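# Thread handled steel rod through brass ring barrels in block

## Task

Slide the steel rod that has the dark handle through the little barrels of every brass ring part sitting in the steel block, far enough that the rod's tip pokes out beyond the block's far end; then leave the rod resting inside them, with none of the ring parts moved from their positions.

## Robot and tools

Robot: two arms, left_arm and right_arm, each with a two-finger gripper. Bases in the scene frame: left_arm at (-0.014, +0.441, 0) m, right_arm at (-0.014, -0.649, 0) m, both nearly unrotated. Scene frame: origin at table-top height halfway between the nominal bases, +z up, +x out over the table, left_arm on the +y side (image left/right does not follow arm names). Reported hand poses, velocities and targets are in each arm's own base frame. Fixed cameras and the table use the scene frame. Motion offsets are along the current Hand target's own axes. On a gripper, fingers point along +z and open and close along y; a block projects about 10 cm toward its +x and rotates with it. end_effector_position is the spot between the closed pads; closed fingertips reach about 19 mm past it, open ones about 6 mm.

execute_actions(actions, cameras): actions is a list of actions; each action is a table of up to 15 rows, one per 1/30 s step, and a short table repeats its last row to fill 15 steps. Every row has 18 numbers in [-1, 1]: left dx, dy, dz, rx, ry, rz, gripper position, force_limit, speed, then the same nine for the right arm. Both arms always appear. dx..rz are an offset, not a pose, measured from the Hand target as it was when that action began (every row counts from that same start, and each new action starts afresh, so repeating an offset moves further). 1.0 = 0.6 m or 180 degrees; rx, ry, rz form one rotation vector. All six pose numbers at 0 re-sends the current Hand target. Gripper position is absolute: +1 fully open (85 mm), about -0.8 pads touch, -1 closes until blocked. force_limit and speed are scaled -1..1 (speed roughly 20, 85, 150 mm/s at -1, 0, +1); both begin at +1. To leave a gripper alone, resend its last three numbers; 0 is a real command. Images return only for an empty list or when cameras names them ("all" or names).

move(target, speed, blend, stop_force, zero, blocking, cameras): target is one 18-number row laid out as above, or a list of up to 15 such rows; every row is an offset from the same starting Hand targets, not from the previous row. Paths are straight, end together, and are capped at 10 s total. speed: peak path speed in m/s, 0.002 to 3.2, default 0.25 (turning up to twice that in rad/s); one value or one per target. blend: corner rounding in m for lists, default 0 (stop at each). stop_force: 4 to 120 N, shared by both arms; an arm's path ends when its wrist sensor sees that much push against its travel (or large changes), then it backs off slightly but keeps pressing somewhat. Unreliable while the gripper rotates; omit it when pulling away from a contact. zero (only with stop_force, default true) re-zeroes moving arms first. blocking=false returns after 0.5 s while the move continues; not allowed with stop_force. Result adds a move: line with the ending (done, off_target, moving, held, fault) and limits (paced = pose clipped, held = steps withheld). Moves do not avoid obstacles or the other arm.

wait(seconds 0 to 10): lets time pass holding commands. stop(): brakes a running move; fingers continue. zoom_image(camera, region [x0, y0, x1, y1] in pixels, at most 504 by 504) enlarges part of the newest image of cam_high, cam_low, cam_left_wrist or cam_right_wrist (all 672x504). zero_wrist_force(arm): left_arm or right_arm, subtracts the current wrist reading. finished_scene(scene): give the current scene number; irreversible, call only when the rod stays threaded without help.

Results: positions in metres, quat_wxyz, velocities in m/s and rad/s, base frame; printed poses may be off by a few cm. Hand target is the last commanded pose after clipping; the gripper often rests short of it and the next command re-requests it, so add the shortfall as an offset if needed. Tool commands lists present gripper commands. object_status: 0 moving, 1 blocked while opening, 2 blocked while closing (a grip), 3 reached the requested spot or pads met. Grip with -1 and confirm 2. position_measured is in counts: 3 open, 78 about 60 mm, 130 about 40 mm, 180 about 20 mm, 230 pads touching. Joint torques include the arm's weight. Wrist force and torque are along the gripper's axes, zeroed at start, with a third line for the peak since the last report. Joint velocities "within noise" means at rest. MOTOR HOT warns of heating; OVER-TEMPERATURE FAULT locks the arm for 30 to 60 s or more.

Cautions: orientation commands are clipped to 32 degrees from the measured orientation per step. Net force near 150 N, or joint contact torque at its limit (elbow 136, wrists 49.1, shoulders 300 N m), stops the arm for 10 s; even slightly overshooting a firm contact can do it. Move slowly into contacts. Keep paths away from an arm's own base. A clearance check blocks arms nearing each other but not always; any collision or squeeze between arms can fail the task. Do not drop things, release moving parts, slam or push hard, or knock anything off the table. Avoid hard grips on parts still resting on something, and heavy loads or stretched-out poses held for long (motor heat). Loose objects may get occasional small pushes.

Each tool is called after "Call:" by a JSON object that holds its "name" and its "arguments", one argument or row to a line.

## Session

Scene 1 done. Now scene 2.

Call:
{"name": "execute_actions", "arguments": {
  "actions": [],
  "cameras": ["all"]
}}

Scene clock: 0.00 s.
left_arm: end_effector_position=(+1.0576, -0.2058, +0.3504) position_measured=3 object_status=3 end_effector_quat_wxyz=(-0.226, +0.859, -0.277, +0.366) | right_arm: end_effector_position=(+1.0710, +0.5386, +0.1888) position_measured=3 object_status=3 end_effector_quat_wxyz=(+0.083, +0.920, -0.355, +0.144)
Joint positions: left_arm=[-0.496 -1.101 1.611 -2.821 -1.022 -2.795] | right_arm=[3.832 -2.488 -0.821 -1.407 1.236 -1.714]
Joint velocities: within noise
Joint torques (N m): no reading
Wrist force (N): no reading
Wrist torque (N m): no reading
Wrist force, peak (N): no reading
Hand target: left_arm +1.0576, -0.2058, +0.3504; -0.226, +0.859, -0.277, +0.366 | right_arm +1.0710, +0.5386, +0.1888; +0.083, +0.920, -0.355, +0.144
Tool commands: left_gripper/position=+1.0 left_gripper/force_limit=+1.0 left_gripper/speed=+1.0 right_gripper/position=+1.0 right_gripper/force_limit=+1.0 right_gripper/speed=+1.0
camera_calibration:
cam_left_wrist: T_world_to_cam=[[-0.304615, -0.745433, -0.592907, 0.386154], [-0.811332, 0.529161, -0.248454, 1.06957], [0.49895, 0.405361, -0.765984, -0.0486778], [0, 0, 0, 1]] pos_world=[1.00969, -0.258392, 0.457407]
cam_right_wrist: T_world_to_cam=[[-0.690941, -0.720901, 0.053876, 1.12792], [-0.72066, 0.692751, 0.0273113, 0.413099], [-0.0570113, -0.0199558, -0.998174, 0.394481], [0, 0, 0, 1]] pos_world=[1.09952, 0.534812, 0.321711]

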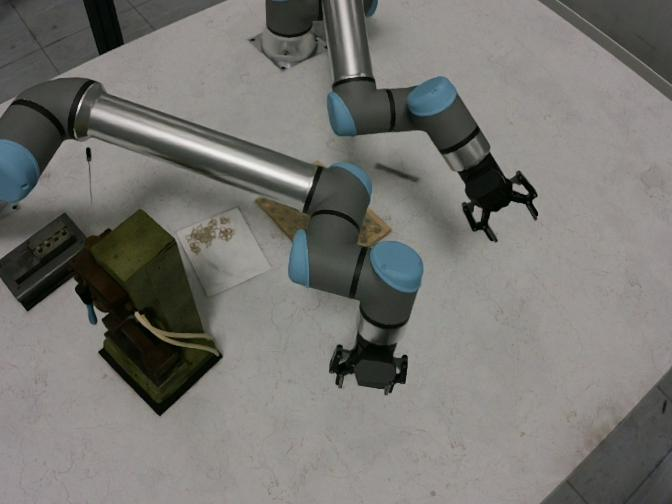

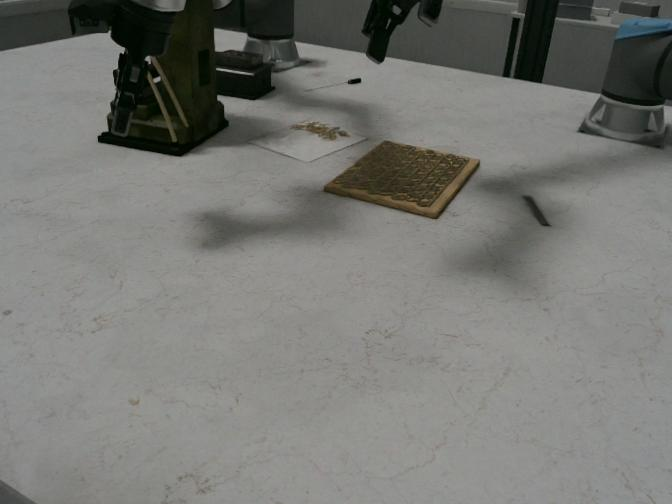

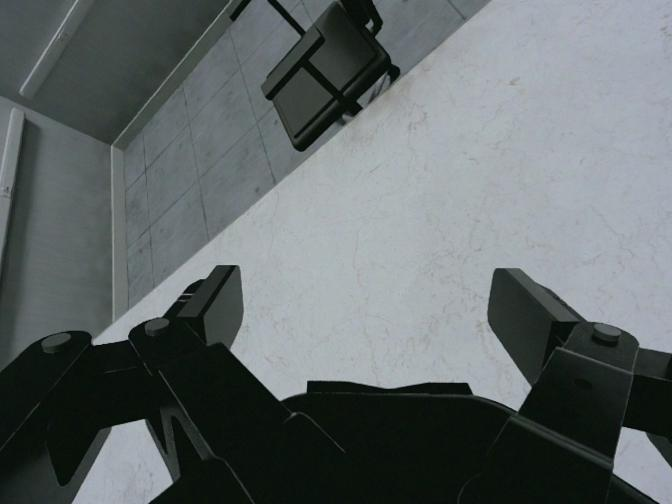

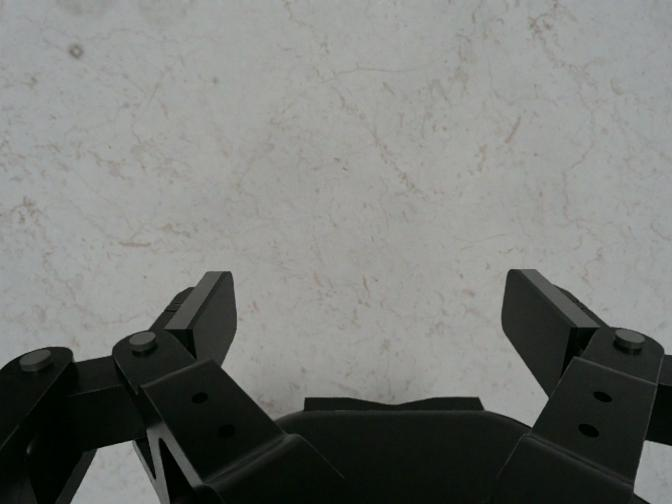

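Call:
{"name": "zoom_image", "arguments": {
  "camera": "cam_high",
  "region": [60, 130, 140, 220]
}}

Call:
{"name": "zoom_image", "arguments": {
  "camera": "cam_high",
  "region": [0, 200, 110, 310]
}}

Call:
{"name": "zoom_image", "arguments": {
  "camera": "cam_low",
  "region": [280, 60, 400, 140]
}}

Scaled by 5.600.

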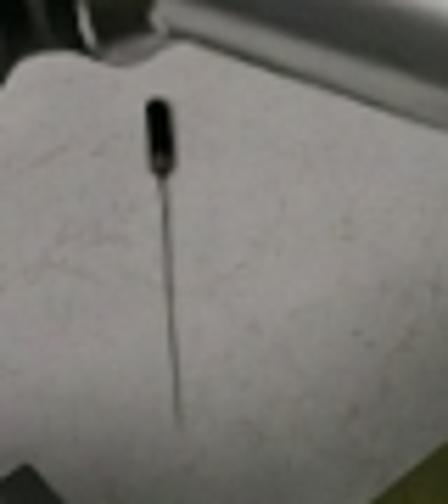

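Scaled by 4.582.

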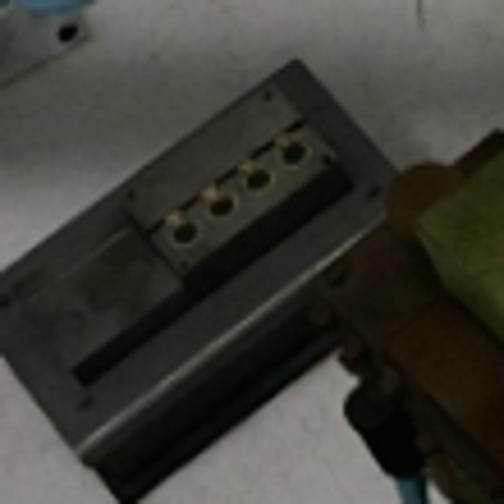

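Scaled by 4.200.

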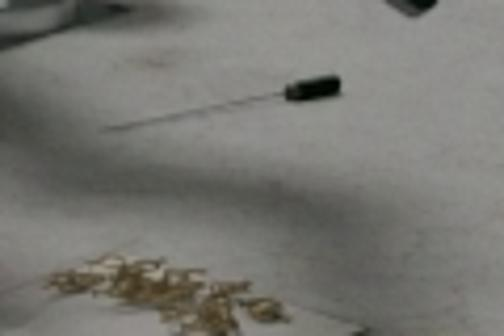

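Call:
{"name": "move", "arguments": {
  "target": [
    [-0.131,0.097,-0.196,-0.0975,-0.0162,0.107,0,-0.3,0,-0.3178,0.2521,-0.3795,0.038,-0.0073,-0.216,1,1,1],
    [-0.2627,0.1941,-0.3925,-0.195,-0.0323,0.2139,0,-0.3,0,-0.6124,0.6541,-0.459,0.0719,-0.0138,-0.4088,1,1,1],
    [-0.394,0.2912,-0.5887,-0.2926,-0.0485,0.3208,0,-0.3,0,-0.6936,0.9724,-0.4698,0.095,-0.0182,-0.54,1,1,1]
  ],
  "speed": 0.35,
  "blend": [0.08,0.06,0],
  "cameras": ["cam_high"]
}}

Scene clock: 144.37 s.
left_arm: end_effector_position=(+0.6002, -0.2493, +0.3503) position_measured=128 object_status=3 end_effector_quat_wxyz=(+0.000, -0.657, +0.754, +0.000) | right_arm: end_effector_position=(+0.3241, +0.4437, +0.3502) position_measured=3 object_status=3 end_effector_quat_wxyz=(+0.032, +0.879, +0.473, +0.055)
Joint positions: left_arm=[-0.665 -1.642 1.921 -1.851 -1.571 -2.099] | right_arm=[4.473 -1.284 -2.104 -1.298 1.446 -2.801]
Joint torques (N m): left_arm=[-13.2 -52.06 -34.36 -3.49 -2.31 3.56] | right_arm=[10.12 41.33 42.75 1.33 3.61 1.32]
Wrist force (N): left_arm=[0.9 -0.2 0.0] | right_arm=[-0.7 -0.1 -0.2]
Wrist torque (N m): left_arm=[0.02 -0.16 -0.01] | right_arm=[0.16 0.11 -0.03]
Wrist force, peak (N): left_arm=[1.4 1.3 0.1] | right_arm=[2.2 -1.2 2.1]
Hand target: left_arm +0.6001, -0.2493, +0.3503; +0.000, -0.657, +0.754, +0.000 | right_arm +0.3240, +0.4437, +0.3503; +0.032, +0.879, +0.473, +0.055
Off the commanded pose: left_arm 0.000 m, 0 deg | right_arm 0.000 m, 0 deg.
move: done
Images, in order (width x height): cam_high 672x504.

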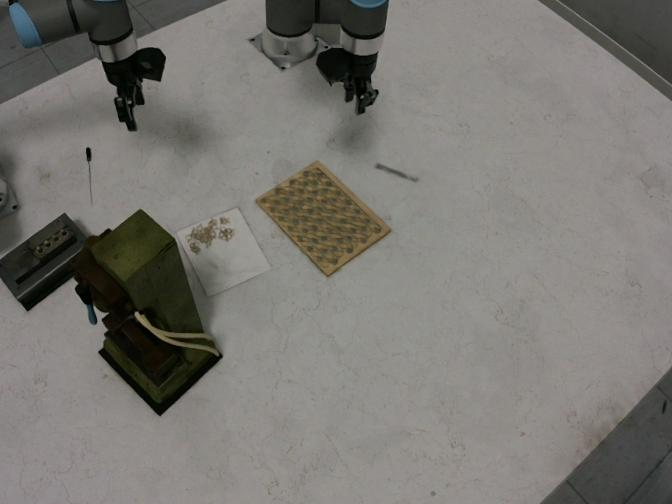

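Call:
{"name": "move", "arguments": {
  "target": [1.0,0.684,0.2167,0,0,0.5761,0,-0.3,0,-0.4491,0.2825,0.2366,0.0407,-0.0076,-0.2319,1,1,1],
  "speed": 0.4,
  "cameras": ["cam_left_wrist", "cam_right_wrist"]
}}

Scene clock: 174.67 s.
left_arm: end_effector_position=(+0.1117, -0.7876, +0.2202) position_measured=128 object_status=3 end_effector_quat_wxyz=(+0.000, +0.187, +0.982, +0.000) | right_arm: end_effector_position=(+0.3353, +0.1248, +0.2101) position_measured=3 object_status=3 end_effector_quat_wxyz=(+0.000, +0.653, +0.757, +0.000)
Joint positions: left_arm=[-1.651 -1.319 1.811 -2.063 -1.57 -1.275] | right_arm=[4.006 -0.972 -2.514 -1.227 1.571 -3.994]
Joint torques (N m): left_arm=[-13.07 -54.63 -54.25 -2.86 -2.24 3.22] | right_arm=[-7.74 -23.14 42.07 9.93 3.96 -2.38]
Wrist force (N): left_arm=[1.0 0.1 0.1] | right_arm=[-0.4 -0.1 -0.1]
Wrist torque (N m): left_arm=[0.08 -0.19 -0.07] | right_arm=[-0.01 0.03 -0.02]
Wrist force, peak (N): left_arm=[2.1 -2.7 0.7] | right_arm=[-1.9 -0.3 0.7]
Hand target: left_arm +0.1117, -0.7877, +0.2202; +0.000, +0.187, +0.982, +0.000 | right_arm +0.3353, +0.1248, +0.2100; +0.000, +0.653, +0.757, +0.000
Off the commanded pose: left_arm 0.000 m, 0 deg | right_arm 0.000 m, 0 deg.
move: done
camera_calibration:
cam_left_wrist: T_world_to_cam=[[0.363821, 0.931449, -0.00600175, 0.703979], [0.870164, -0.337571, 0.358971, -0.426626], [0.332337, -0.135824, -0.933329, 0.188591], [0, 0, 0, 1]] pos_world=[0.0524363, -0.774122, 0.333389]
cam_right_wrist: T_world_to_cam=[[0.991669, 0.128519, 0.00866503, -0.340467], [0.117301, -0.92881, 0.351501, 0.0223858], [0.0532226, -0.347556, -0.936147, 0.356359], [0, 0, 0, 1]] pos_world=[0.316038, 0.188403, 0.328686]
Images, in order (width x height): cam_left_wrist 672x504, cam_right_wrist 672x504.

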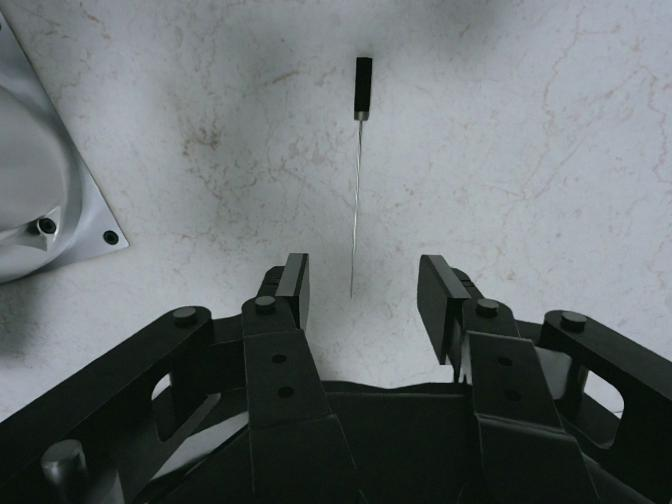

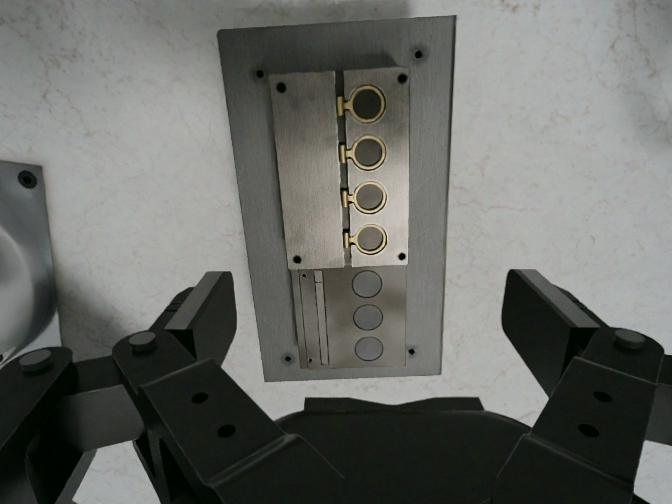

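Call:
{"name": "move", "arguments": {
  "target": [
    [0.1122,0.015,0.2837,0,0,0.0103,0,-0.3,0,0,0,0,0,0,0,1,1,1],
    [0.1122,0.015,0.3328,0,0,0.0103,0,-0.3,0,0,0,0,0,0,0,1,1,1]
  ],
  "speed": [0.3,0.08],
  "blend": [0.01,0],
  "cameras": ["cam_left_wrist"]
}}

Scene clock: 201.90 s.
left_arm: end_effector_position=(+0.0525, -0.7547, +0.0206) position_measured=128 object_status=3 end_effector_quat_wxyz=(+0.000, +0.203, +0.979, +0.000) | right_arm: end_effector_position=(+0.3353, +0.1248, +0.2100) position_measured=3 object_status=3 end_effector_quat_wxyz=(+0.000, +0.653, +0.757, +0.000)
Joint positions: left_arm=[-1.734 -1.155 2.025 -2.441 -1.57 -1.325] | right_arm=[4.006 -0.972 -2.514 -1.227 1.571 -3.995]
Joint torques (N m): left_arm=[-12.06 -56.63 -20.06 -7.57 2.12 -2.38] | right_arm=[-10.38 -20.39 42.77 9.57 4.04 -2.26]
Wrist force (N): left_arm=[0.9 0.3 0.3] | right_arm=[-0.8 -0.2 0.2]
Wrist torque (N m): left_arm=[0.10 -0.25 0.23] | right_arm=[-0.02 0.10 -0.02]
Wrist force, peak (N): left_arm=[-0.7 0.1 -2.9] | right_arm=[-1.2 -0.2 0.3]
Hand target: left_arm +0.0525, -0.7547, +0.0205; +0.000, +0.203, +0.979, +0.000 | right_arm +0.3353, +0.1248, +0.2100; +0.000, +0.653, +0.757, +0.000
Off the commanded pose: left_arm 0.000 m, 0 deg | right_arm 0.000 m, 0 deg.
move: done
camera_calibration:
cam_left_wrist: T_world_to_cam=[[0.393905, 0.919132, -0.00592518, 0.682729], [0.858743, -0.365711, 0.358909, -0.312919], [0.327718, -0.146464, -0.933354, 0.0186795], [0, 0, 0, 1]] pos_world=[-0.00633523, -0.73922, 0.133789]
Images, in order (width x height): cam_left_wrist 672x504.

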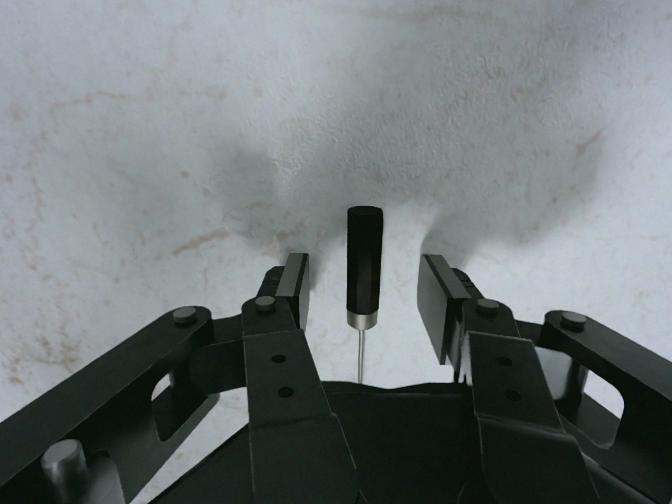

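Call:
{"name": "move", "arguments": {
  "target": [0,0,0,0,0,0,-1,-0.3,-1,0,0,0,0,0,0,1,1,1],
  "speed": 0.05
}}

Scene clock: 219.03 s.
left_arm: end_effector_position=(+0.0525, -0.7547, +0.0205) position_measured=202 object_status=0 end_effector_quat_wxyz=(+0.000, +0.203, +0.979, +0.000) | right_arm: end_effector_position=(+0.3353, +0.1248, +0.2100) position_measured=3 object_status=3 end_effector_quat_wxyz=(+0.000, +0.653, +0.757, +0.000)
Joint positions: left_arm=[-1.734 -1.155 2.025 -2.441 -1.57 -1.325] | right_arm=[4.006 -0.972 -2.514 -1.227 1.571 -3.995]
Joint torques (N m): left_arm=[-12.18 -56.18 -20.45 -7.14 1.81 -2.49] | right_arm=[-8.91 -21.29 44.3 9.66 3.86 -2.17]
Wrist force (N): left_arm=[1.9 0.4 -2.4] | right_arm=[-0.9 -0.1 0.0]
Wrist torque (N m): left_arm=[0.05 -0.33 0.22] | right_arm=[-0.01 0.12 -0.03]
Wrist force, peak (N): left_arm=[2.5 0.3 -1.9] | right_arm=[-1.1 -0.3 0.0]
Hand target: left_arm +0.0525, -0.7547, +0.0205; +0.000, +0.203, +0.979, +0.000 | right_arm +0.3353, +0.1248, +0.2100; +0.000, +0.653, +0.757, +0.000
Off the commanded pose: left_arm 0.000 m, 0 deg | right_arm 0.000 m, 0 deg.
move: done

Call:
{"name": "zoom_image", "arguments": {
  "camera": "cam_right_wrist",
  "region": [315, 55, 375, 115]
}}

Call:
{"name": "zoom_image", "arguments": {
  "camera": "cam_right_wrist",
  "region": [315, 215, 375, 275]
}}

This scene's latest camera images include none from cam_right_wrist. They are from: cam_left_wrist. cam_right_wrist's image comes with the result of a call that names it in "cameras".

This scene's latest camera images include none from cam_right_wrist. They are from: cam_left_wrist. cam_right_wrist's image comes with the result of a call that names it in "cameras".

Call:
{"name": "move", "arguments": {
  "target": [
    [0,0,-0.15,0,0,0,-1,-0.3,-1,0,0,0,0,0,0,1,1,1],
    [-0.3485,0.2178,-0.1775,0,0,0.3361,-1,-0.3,-1,0,0,0,0,0,0,1,1,1]
  ],
  "speed": [0.1,0.25],
  "blend": [0.02,0],
  "cameras": ["cam_right_wrist"]
}}

Call:
{"name": "zoom_image", "arguments": {
  "camera": "cam_right_wrist",
  "region": [310, 20, 390, 100]
}}

Call:
{"name": "zoom_image", "arguments": {
  "camera": "cam_right_wrist",
  "region": [310, 200, 390, 280]
}}

Scene clock: 263.77 s.
left_arm: end_effector_position=(+0.2962, -0.7178, +0.1271) position_measured=202 object_status=2 end_effector_quat_wxyz=(+0.000, +0.668, +0.744, +0.000) | right_arm: end_effector_position=(+0.3353, +0.1248, +0.2100) position_measured=3 object_status=3 end_effector_quat_wxyz=(+0.000, +0.653, +0.757, +0.000)
Joint positions: left_arm=[-1.406 -1.26 1.926 -2.237 -1.57 0.058] | right_arm=[4.006 -0.972 -2.514 -1.227 1.571 -3.995]
Joint torques (N m): left_arm=[10.41 -53.68 -50.76 -2.88 -2.11 3.34] | right_arm=[-8.57 -21.61 46.4 9.62 3.71 -2.4]
Wrist force (N): left_arm=[0.8 -0.1 0.0] | right_arm=[-0.8 -0.4 0.2]
Wrist torque (N m): left_arm=[0.08 -0.21 0.03] | right_arm=[-0.06 0.10 -0.02]
Wrist force, peak (N): left_arm=[1.7 0.5 -3.0] | right_arm=[-1.0 -0.2 -0.3]
Hand target: left_arm +0.2962, -0.7178, +0.1271; +0.000, +0.668, +0.744, +0.000 | right_arm +0.3353, +0.1248, +0.2100; +0.000, +0.653, +0.757, +0.000
Off the commanded pose: left_arm 0.000 m, 0 deg | right_arm 0.000 m, 0 deg.
move: done
camera_calibration:
cam_right_wrist: T_world_to_cam=[[0.991663, 0.128576, 0.00853729, -0.340421], [0.1174, -0.928802, 0.35149, 0.0222638], [0.0531226, -0.347557, -0.936153, 0.356358], [0, 0, 0, 1]] pos_world=[0.316038, 0.188303, 0.328686]
Images, in order (width x height): cam_right_wrist 672x504.

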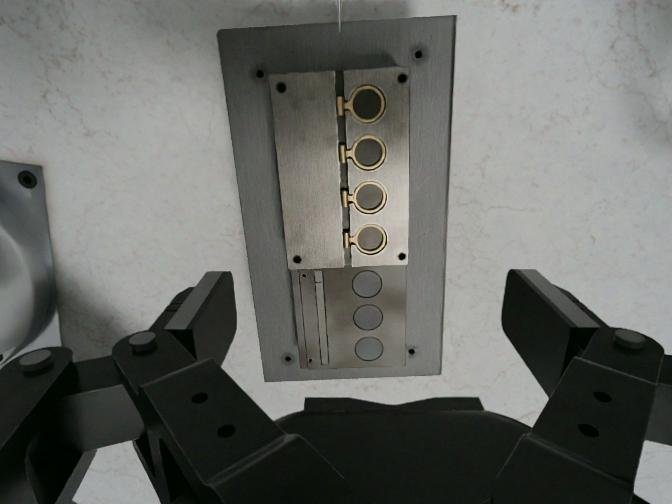

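Scaled by 6.300.

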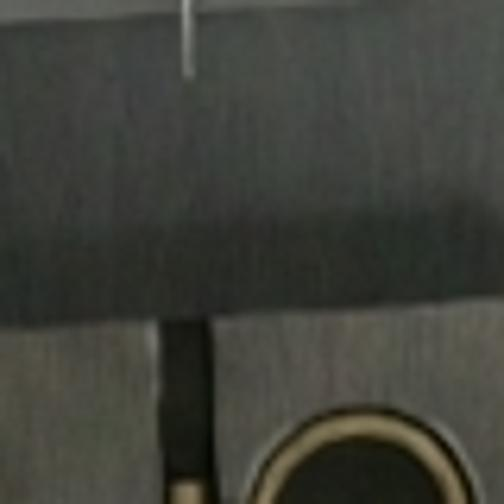

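Scaled by 6.300.

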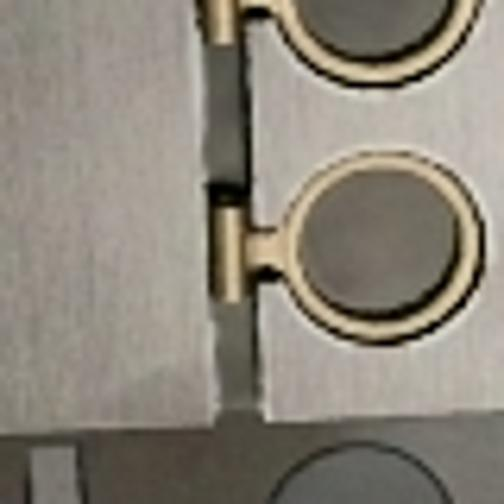

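Call:
{"name": "move", "arguments": {
  "target": [0,-0.007,0,0,-0.0094,-0.0061,-1,-0.3,-1,0.0583,0,0,0,0,0,1,1,1],
  "speed": 0.15,
  "cameras": ["cam_right_wrist"]
}}

Call:
{"name": "zoom_image", "arguments": {
  "camera": "cam_right_wrist",
  "region": [305, 20, 385, 100]
}}

Call:
{"name": "zoom_image", "arguments": {
  "camera": "cam_right_wrist",
  "region": [305, 80, 385, 160]
}}

Call:
{"name": "zoom_image", "arguments": {
  "camera": "cam_right_wrist",
  "region": [305, 240, 385, 320]
}}

Scene clock: 299.23 s.
left_arm: end_effector_position=(+0.2921, -0.7182, +0.1271) position_measured=202 object_status=2 end_effector_quat_wxyz=(+0.011, +0.661, +0.750, -0.010) | right_arm: end_effector_position=(+0.3301, +0.1593, +0.2100) position_measured=3 object_status=3 end_effector_quat_wxyz=(+0.000, +0.653, +0.757, +0.000)
Joint positions: left_arm=[-1.411 -1.269 1.947 -2.279 -1.572 0.034] | right_arm=[4.086 -0.998 -2.504 -1.21 1.571 -3.915]
Joint torques (N m): left_arm=[-11.65 -75.73 -26.33 -7.19 -2.04 -2.55] | right_arm=[14.6 -20.31 57.03 9.99 -2.36 1.66]
Wrist force (N): left_arm=[1.0 -0.5 -0.1] | right_arm=[-0.8 -0.1 -0.1]
Wrist torque (N m): left_arm=[-0.04 -0.24 0.26] | right_arm=[0.00 0.12 -0.34]
Wrist force, peak (N): left_arm=[1.7 0.0 -0.3] | right_arm=[-1.8 0.0 0.4]
Hand target: left_arm +0.2921, -0.7182, +0.1271; +0.011, +0.661, +0.750, -0.010 | right_arm +0.3301, +0.1594, +0.2100; +0.000, +0.653, +0.757, +0.000
Off the commanded pose: left_arm 0.000 m, 0 deg | right_arm 0.000 m, 0 deg.
move: done
camera_calibration:
cam_right_wrist: T_world_to_cam=[[0.991651, 0.128668, 0.00850233, -0.339817], [0.117498, -0.928789, 0.351489, 0.0549658], [0.0531223, -0.347556, -0.936153, 0.368654], [0, 0, 0, 1]] pos_world=[0.310938, 0.222903, 0.328686]
Images, in order (width x height): cam_right_wrist 672x504.

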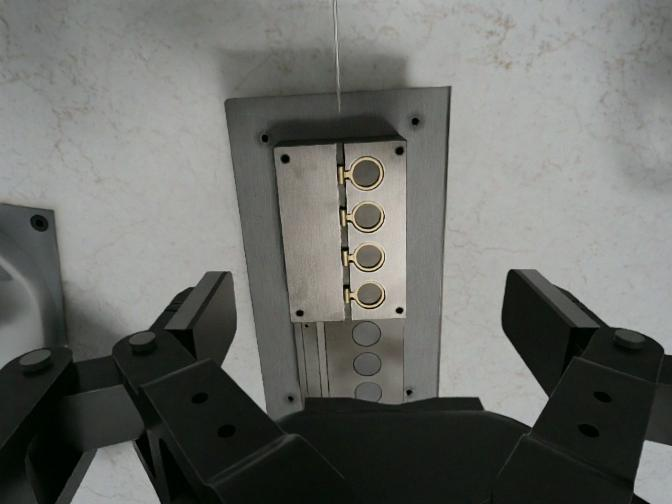

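Scaled by 6.300.

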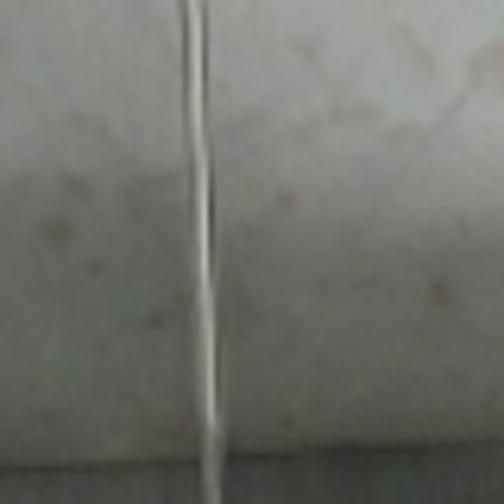

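Scaled by 6.300.

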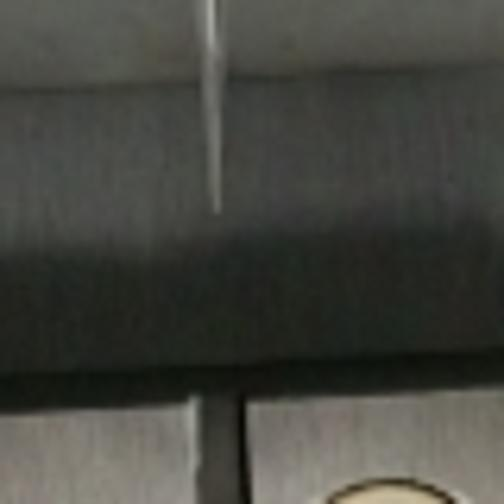

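Scaled by 6.300.

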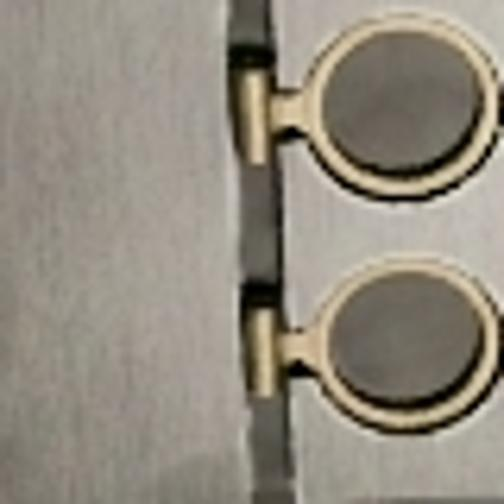

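Call:
{"name": "wait", "arguments": {
  "seconds": 0.1,
  "cameras": ["cam_right_wrist"]
}}

Call:
{"name": "zoom_image", "arguments": {
  "camera": "cam_right_wrist",
  "region": [315, 0, 375, 60]
}}

Call:
{"name": "zoom_image", "arguments": {
  "camera": "cam_right_wrist",
  "region": [310, 90, 370, 150]
}}

Call:
{"name": "zoom_image", "arguments": {
  "camera": "cam_right_wrist",
  "region": [310, 140, 380, 210]
}}

Call:
{"name": "zoom_image", "arguments": {
  "camera": "cam_right_wrist",
  "region": [310, 260, 380, 330]
}}

Scene clock: 328.13 s.
left_arm: end_effector_position=(+0.2921, -0.7182, +0.1271) position_measured=202 object_status=2 end_effector_quat_wxyz=(+0.011, +0.661, +0.750, -0.010) | right_arm: end_effector_position=(+0.3301, +0.1594, +0.2100) position_measured=3 object_status=3 end_effector_quat_wxyz=(+0.000, +0.653, +0.757, +0.000)
Joint positions: left_arm=[-1.411 -1.269 1.947 -2.279 -1.572 0.034] | right_arm=[4.086 -0.998 -2.504 -1.21 1.571 -3.915]
Joint torques (N m): left_arm=[-13.18 -75.7 -26.46 -7.41 -0.01 -2.51] | right_arm=[14.11 -18.73 57.09 9.72 -2.62 2.22]
Wrist force (N): left_arm=[0.7 -0.4 0.3] | right_arm=[-0.9 -0.2 0.2]
Wrist torque (N m): left_arm=[-0.02 -0.20 0.27] | right_arm=[-0.01 0.14 -0.34]
Wrist force, peak (N): left_arm=[1.5 0.4 0.2] | right_arm=[-1.2 -0.2 0.2]
Hand target: left_arm +0.2921, -0.7182, +0.1271; +0.011, +0.661, +0.750, -0.010 | right_arm +0.3301, +0.1594, +0.2100; +0.000, +0.653, +0.757, +0.000
Tool commands: left_gripper/position=-1.0 left_gripper/force_limit=-0.3 left_gripper/speed=-1.0 right_gripper/position=+1.0 right_gripper/force_limit=+1.0 right_gripper/speed=+1.0
Off the commanded pose: left_arm 0.000 m, 0 deg | right_arm 0.000 m, 0 deg.
wait: 0.10 s; at rest from the start
camera_calibration:
cam_right_wrist: T_world_to_cam=[[0.991663, 0.128576, 0.00853729, -0.339812], [0.1174, -0.928802, 0.35149, 0.0549991], [0.0531226, -0.347557, -0.936153, 0.368654], [0, 0, 0, 1]] pos_world=[0.310938, 0.222903, 0.328686]
Images, in order (width x height): cam_right_wrist 672x504.

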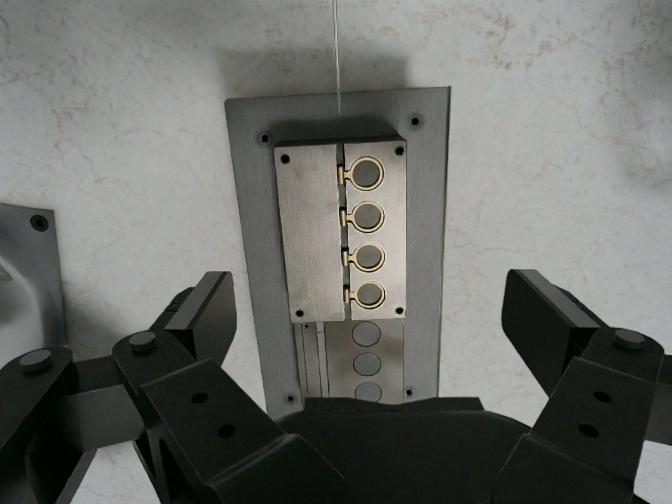

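Scaled by 8.400.

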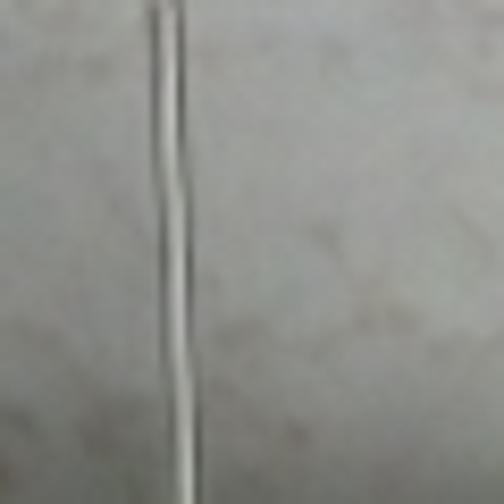

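Scaled by 8.400.

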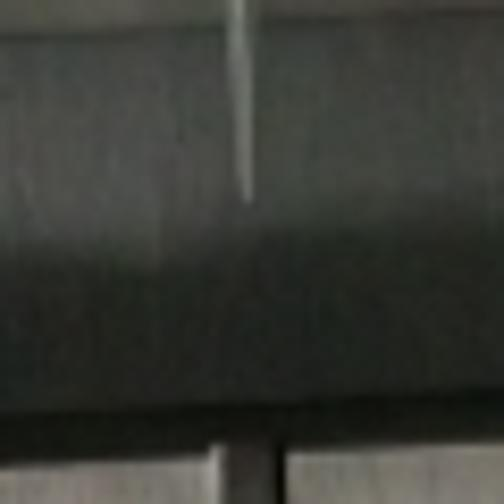

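Scaled by 7.200.

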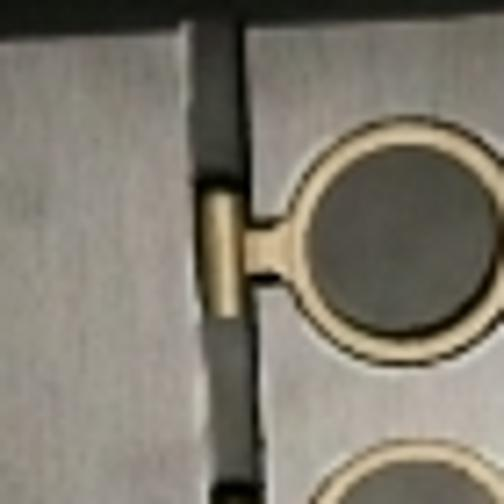

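Scaled by 7.200.

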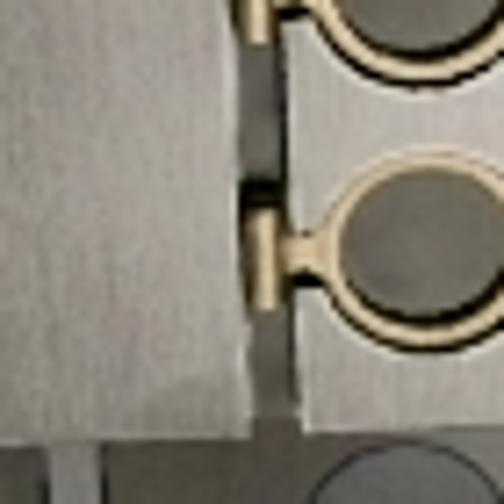

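Call:
{"name": "move", "arguments": {
  "target": [0,0,0,0,0,0,-1,-0.3,-1,0.06667,0,0,0,0,0,1,1,1],
  "speed": 0.15,
  "cameras": ["cam_right_wrist"]
}}

Call:
{"name": "zoom_image", "arguments": {
  "camera": "cam_right_wrist",
  "region": [300, 0, 370, 70]
}}

Call:
{"name": "zoom_image", "arguments": {
  "camera": "cam_right_wrist",
  "region": [310, 150, 370, 210]
}}

Call:
{"name": "zoom_image", "arguments": {
  "camera": "cam_right_wrist",
  "region": [315, 220, 385, 290]
}}

Call:
{"name": "zoom_image", "arguments": {
  "camera": "cam_right_wrist",
  "region": [320, 330, 390, 400]
}}

Scene clock: 370.70 s.
left_arm: end_effector_position=(+0.2921, -0.7182, +0.1271) position_measured=202 object_status=2 end_effector_quat_wxyz=(+0.011, +0.661, +0.750, -0.010) | right_arm: end_effector_position=(+0.3243, +0.1989, +0.2100) position_measured=3 object_status=3 end_effector_quat_wxyz=(+0.000, +0.653, +0.757, +0.000)
Joint positions: left_arm=[-1.411 -1.269 1.947 -2.279 -1.572 0.034] | right_arm=[4.167 -1.038 -2.488 -1.187 1.571 -3.834]
Joint torques (N m): left_arm=[-12.11 -74.78 -26.48 -7.38 -0.09 -2.39] | right_arm=[15.57 -18.89 56.74 10.11 -2.21 1.93]
Wrist force (N): left_arm=[1.2 -0.3 0.2] | right_arm=[-0.5 0.5 0.1]
Wrist torque (N m): left_arm=[-0.01 -0.28 0.27] | right_arm=[0.12 0.04 -0.37]
Wrist force, peak (N): left_arm=[1.6 0.4 0.0] | right_arm=[-1.8 -0.1 -0.1]
Hand target: left_arm +0.2921, -0.7182, +0.1271; +0.011, +0.661, +0.750, -0.010 | right_arm +0.3243, +0.1989, +0.2100; +0.000, +0.653, +0.757, +0.000
Off the commanded pose: left_arm 0.000 m, 0 deg | right_arm 0.000 m, 0 deg.
move: done
camera_calibration:
cam_right_wrist: T_world_to_cam=[[0.991651, 0.128668, 0.00850233, -0.339049], [0.117498, -0.928789, 0.351489, 0.0923462], [0.0531223, -0.347556, -0.936153, 0.382696], [0, 0, 0, 1]] pos_world=[0.305038, 0.262403, 0.328686]
Images, in order (width x height): cam_right_wrist 672x504.

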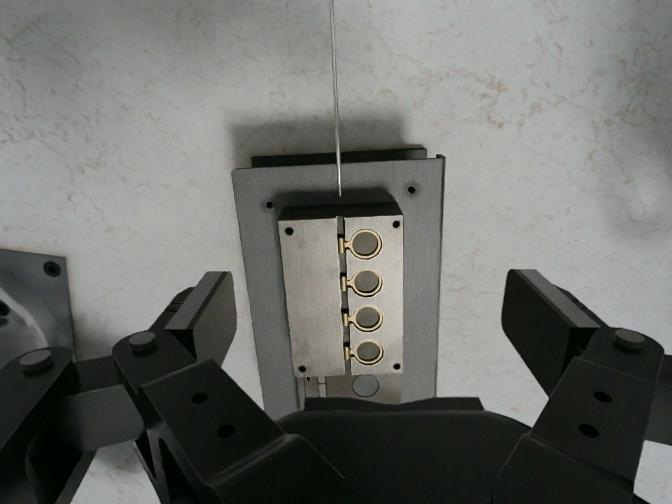

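Scaled by 7.200.

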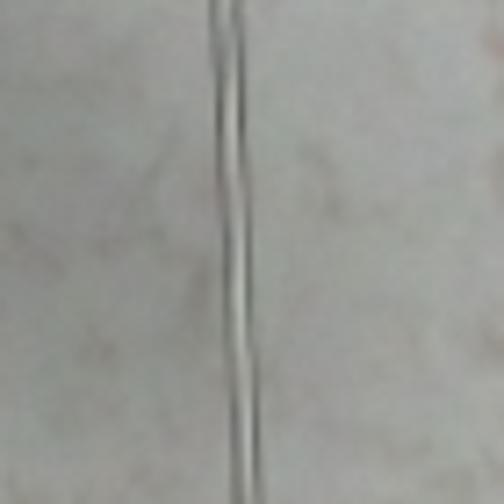

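Scaled by 8.400.

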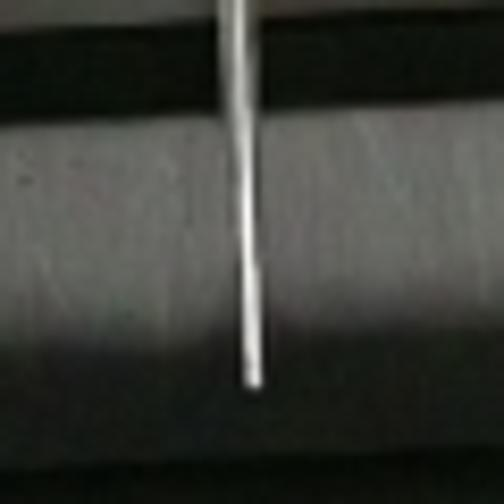

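Scaled by 7.200.

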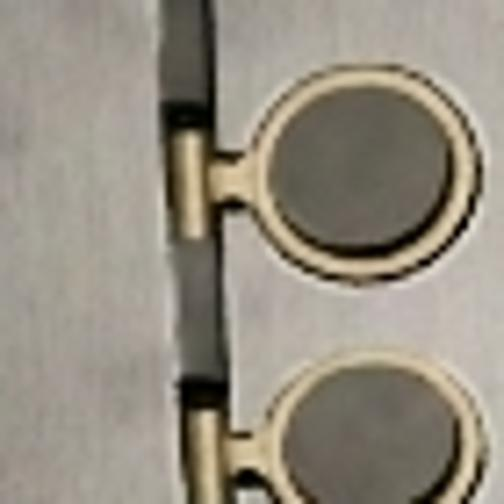

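Scaled by 7.200.

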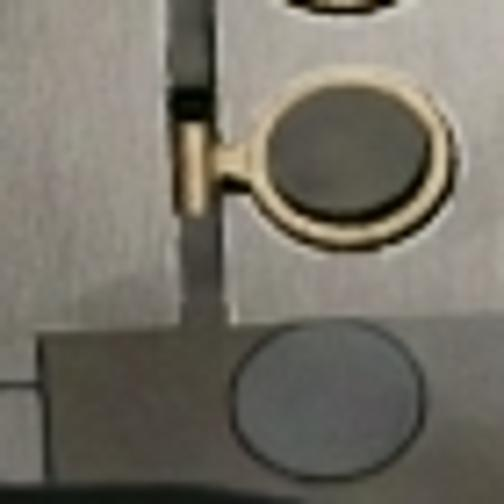

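Call:
{"name": "move", "arguments": {
  "target": [0,-0.00233,0.0203,0,0,-0.0015,-1,-0.3,-1,0,-0.0615,0.0108,-0.1111,0,0,1,1,1],
  "speed": 0.1,
  "cameras": ["cam_right_wrist"]
}}

Call:
{"name": "zoom_image", "arguments": {
  "camera": "cam_right_wrist",
  "region": [300, 140, 370, 210]
}}

Call:
{"name": "zoom_image", "arguments": {
  "camera": "cam_right_wrist",
  "region": [315, 220, 385, 290]
}}

Scene clock: 416.20 s.
left_arm: end_effector_position=(+0.2907, -0.7187, +0.1149) position_measured=202 object_status=2 end_effector_quat_wxyz=(+0.011, +0.659, +0.752, -0.010) | right_arm: end_effector_position=(+0.2878, +0.1935, +0.2035) position_measured=3 object_status=3 end_effector_quat_wxyz=(+0.113, +0.643, +0.746, +0.131)
Joint positions: left_arm=[-1.413 -1.256 1.955 -2.301 -1.571 0.028] | right_arm=[4.619 -0.652 -2.652 -1.322 1.232 -3.397]
Joint torques (N m): left_arm=[-12.51 -54.25 -25.87 -7.36 0.52 -2.49] | right_arm=[11.42 -1.89 44.59 1.23 -3.53 2.72]
Wrist force (N): left_arm=[0.9 0.2 -0.1] | right_arm=[-0.2 0.7 0.2]
Wrist torque (N m): left_arm=[0.08 -0.22 0.28] | right_arm=[0.20 0.01 -0.32]
Wrist force, peak (N): left_arm=[1.6 0.1 0.2] | right_arm=[-0.8 1.1 -0.1]
Hand target: left_arm +0.2907, -0.7187, +0.1149; +0.011, +0.659, +0.752, -0.010 | right_arm +0.2878, +0.1935, +0.2035; +0.113, +0.643, +0.746, +0.131
Off the commanded pose: left_arm 0.000 m, 0 deg | right_arm 0.000 m, 0 deg.
move: done
camera_calibration:
cam_right_wrist: T_world_to_cam=[[0.929175, 0.119465, 0.349803, -0.351905], [-0.000134588, -0.946224, 0.323512, 0.136918], [0.36964, -0.300647, -0.879192, 0.264927], [0, 0, 0, 1]] pos_world=[0.229072, 0.251245, 0.311725]
Images, in order (width x height): cam_right_wrist 672x504.

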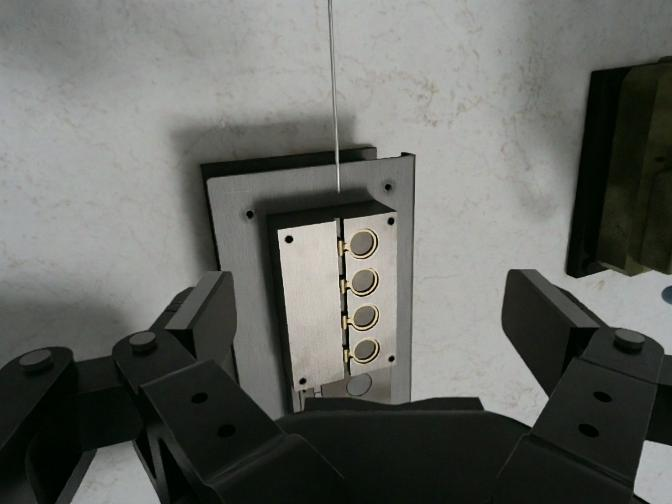

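Scaled by 7.200.

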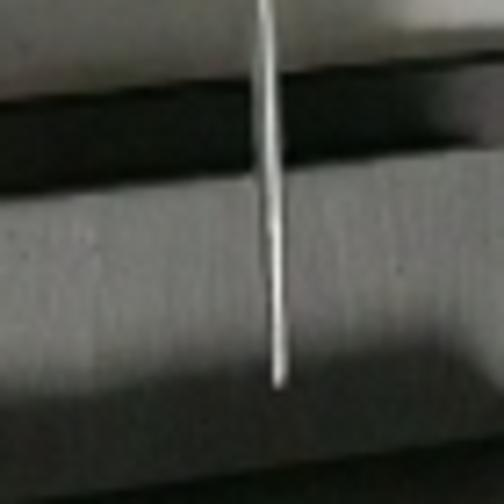

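Scaled by 7.200.

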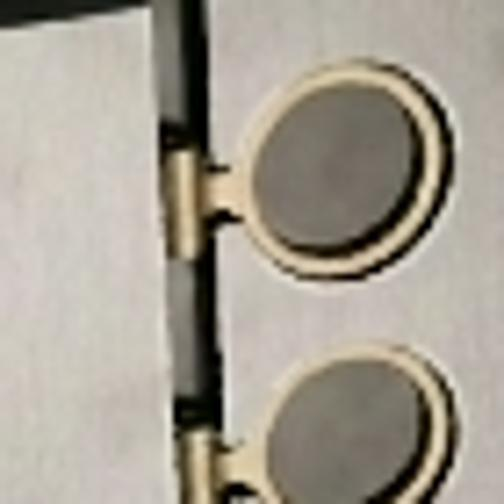

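Call:
{"name": "zoom_image", "arguments": {
  "camera": "cam_right_wrist",
  "region": [300, 0, 370, 70]
}}

Call:
{"name": "zoom_image", "arguments": {
  "camera": "cam_right_wrist",
  "region": [300, 70, 370, 140]
}}

Call:
{"name": "zoom_image", "arguments": {
  "camera": "cam_right_wrist",
  "region": [315, 330, 385, 400]
}}

Scaled by 7.200.

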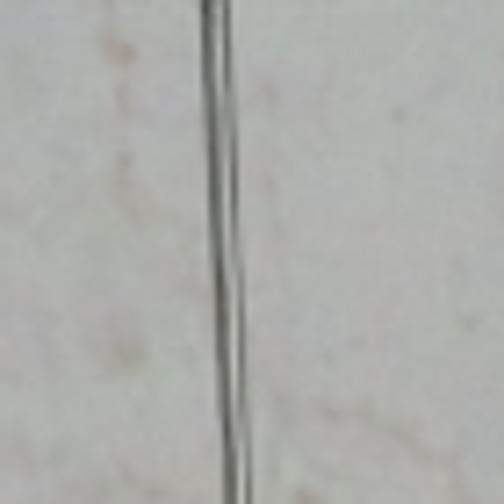

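Scaled by 7.200.

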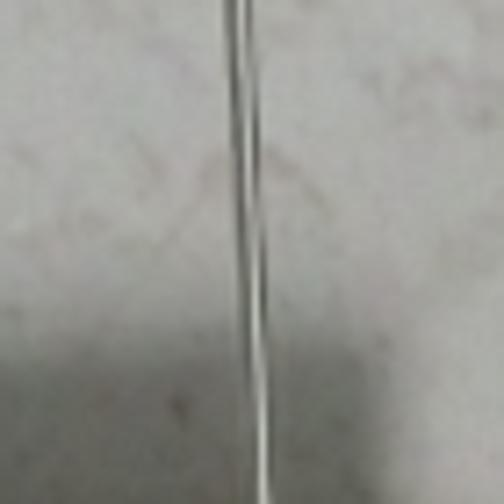

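Scaled by 7.200.

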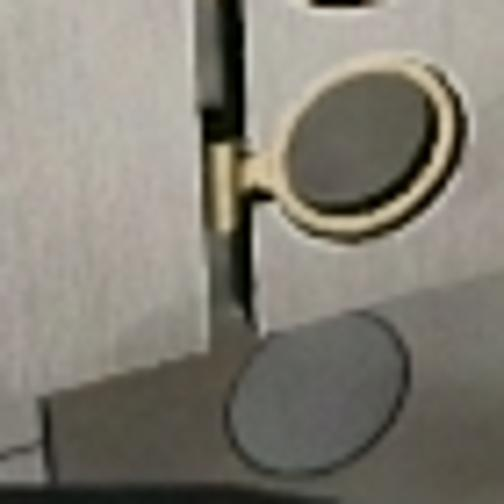

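Call:
{"name": "zero_wrist_force", "arguments": {
  "arm": "left_arm"
}}

Call:
{"name": "move", "arguments": {
  "target": [-0.01989,-0.00019,0.00392,0,0,0,-1,-0.3,-1,0,0.0615,0.0108,0.1111,0,0,1,1,1],
  "speed": 0.1,
  "cameras": ["cam_right_wrist"]
}}

Call:
{"name": "zoom_image", "arguments": {
  "camera": "cam_right_wrist",
  "region": [310, 180, 370, 240]
}}

Call:
{"name": "zoom_image", "arguments": {
  "camera": "cam_right_wrist",
  "region": [305, 0, 365, 60]
}}

Call:
{"name": "zoom_image", "arguments": {
  "camera": "cam_right_wrist",
  "region": [315, 220, 375, 280]
}}

Call:
{"name": "zoom_image", "arguments": {
  "camera": "cam_right_wrist",
  "region": [320, 330, 380, 390]
}}

Wrist force sensor zeroed.

Scene clock: 477.47 s.
left_arm: end_effector_position=(+0.2922, -0.7306, +0.1129) position_measured=202 object_status=2 end_effector_quat_wxyz=(+0.011, +0.659, +0.752, -0.010) | right_arm: end_effector_position=(+0.3242, +0.1989, +0.2100) position_measured=3 object_status=3 end_effector_quat_wxyz=(+0.000, +0.653, +0.757, +0.000)
Joint positions: left_arm=[-1.413 -1.237 1.933 -2.297 -1.571 0.027] | right_arm=[4.168 -1.038 -2.488 -1.187 1.571 -3.833]
Joint torques (N m): left_arm=[-12.06 -55.18 -50.31 -3.02 0.75 -2.66] | right_arm=[-8.49 -14.76 56.62 1.32 4.07 -2.02]
Wrist force (N, zeroed by zero_wrist_force on left_arm): left_arm=[-0.1 -0.2 0.0] | right_arm=[-0.7 0.4 0.0]
Wrist torque (N m, zeroed by zero_wrist_force on left_arm): left_arm=[-0.04 0.02 0.00] | right_arm=[0.09 0.07 -0.09]
Wrist force, peak (N, zeroed by zero_wrist_force on left_arm): left_arm=[0.3 -0.6 1.0] | right_arm=[-1.2 -0.2 0.0]
Hand target: left_arm +0.2922, -0.7306, +0.1129; +0.011, +0.659, +0.752, -0.010 | right_arm +0.3243, +0.1989, +0.2100; +0.000, +0.653, +0.757, +0.000
Off the commanded pose: left_arm 0.000 m, 0 deg | right_arm 0.000 m, 0 deg.
move: done
camera_calibration:
cam_right_wrist: T_world_to_cam=[[0.991652, 0.128645, 0.00872286, -0.339128], [0.117399, -0.928793, 0.351512, 0.0924632], [0.0533221, -0.347553, -0.936143, 0.382666], [0, 0, 0, 1]] pos_world=[0.305037, 0.262503, 0.328686]
Images, in order (width x height): cam_right_wrist 672x504.

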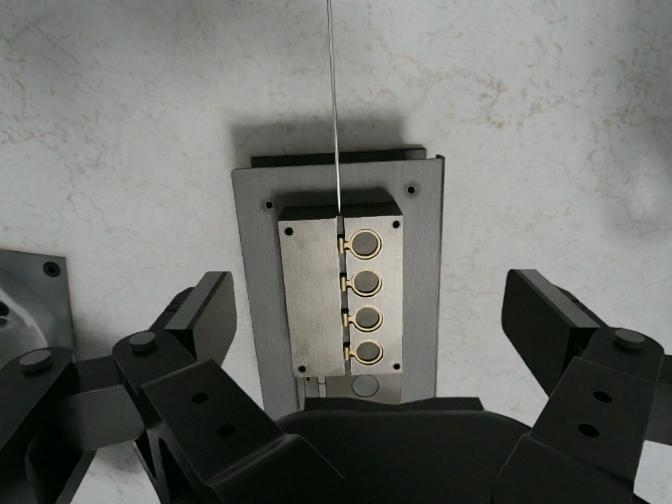

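Scaled by 8.400.

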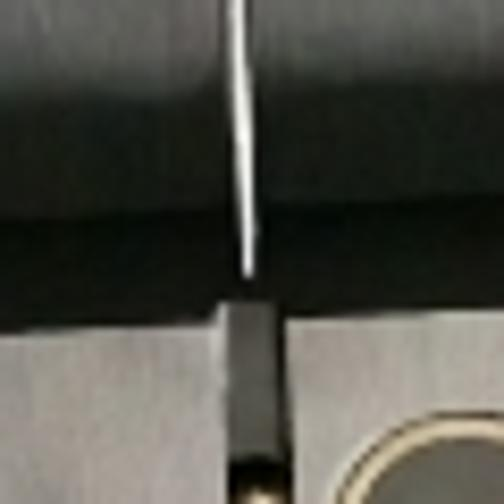

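Scaled by 8.400.

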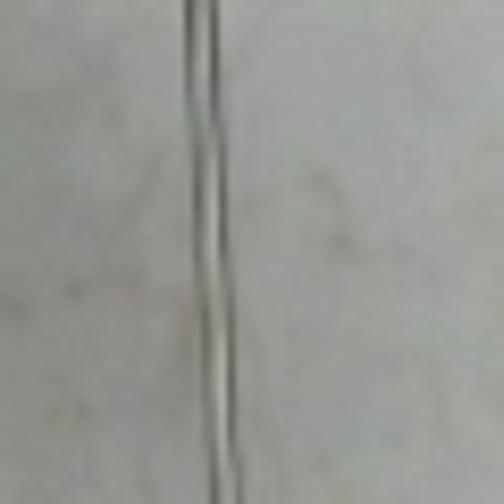

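Scaled by 8.400.

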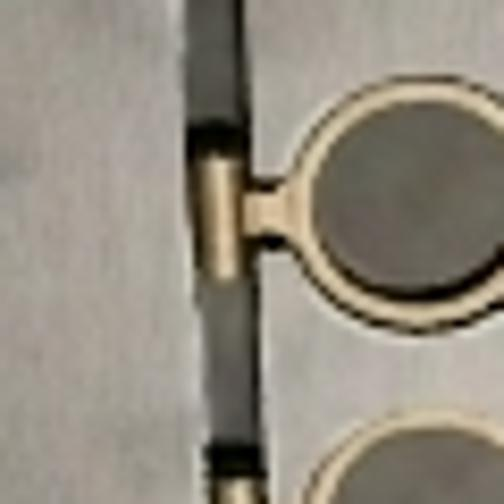

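Scaled by 8.400.

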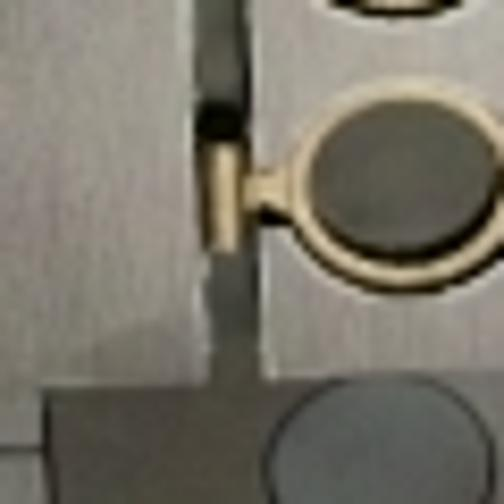

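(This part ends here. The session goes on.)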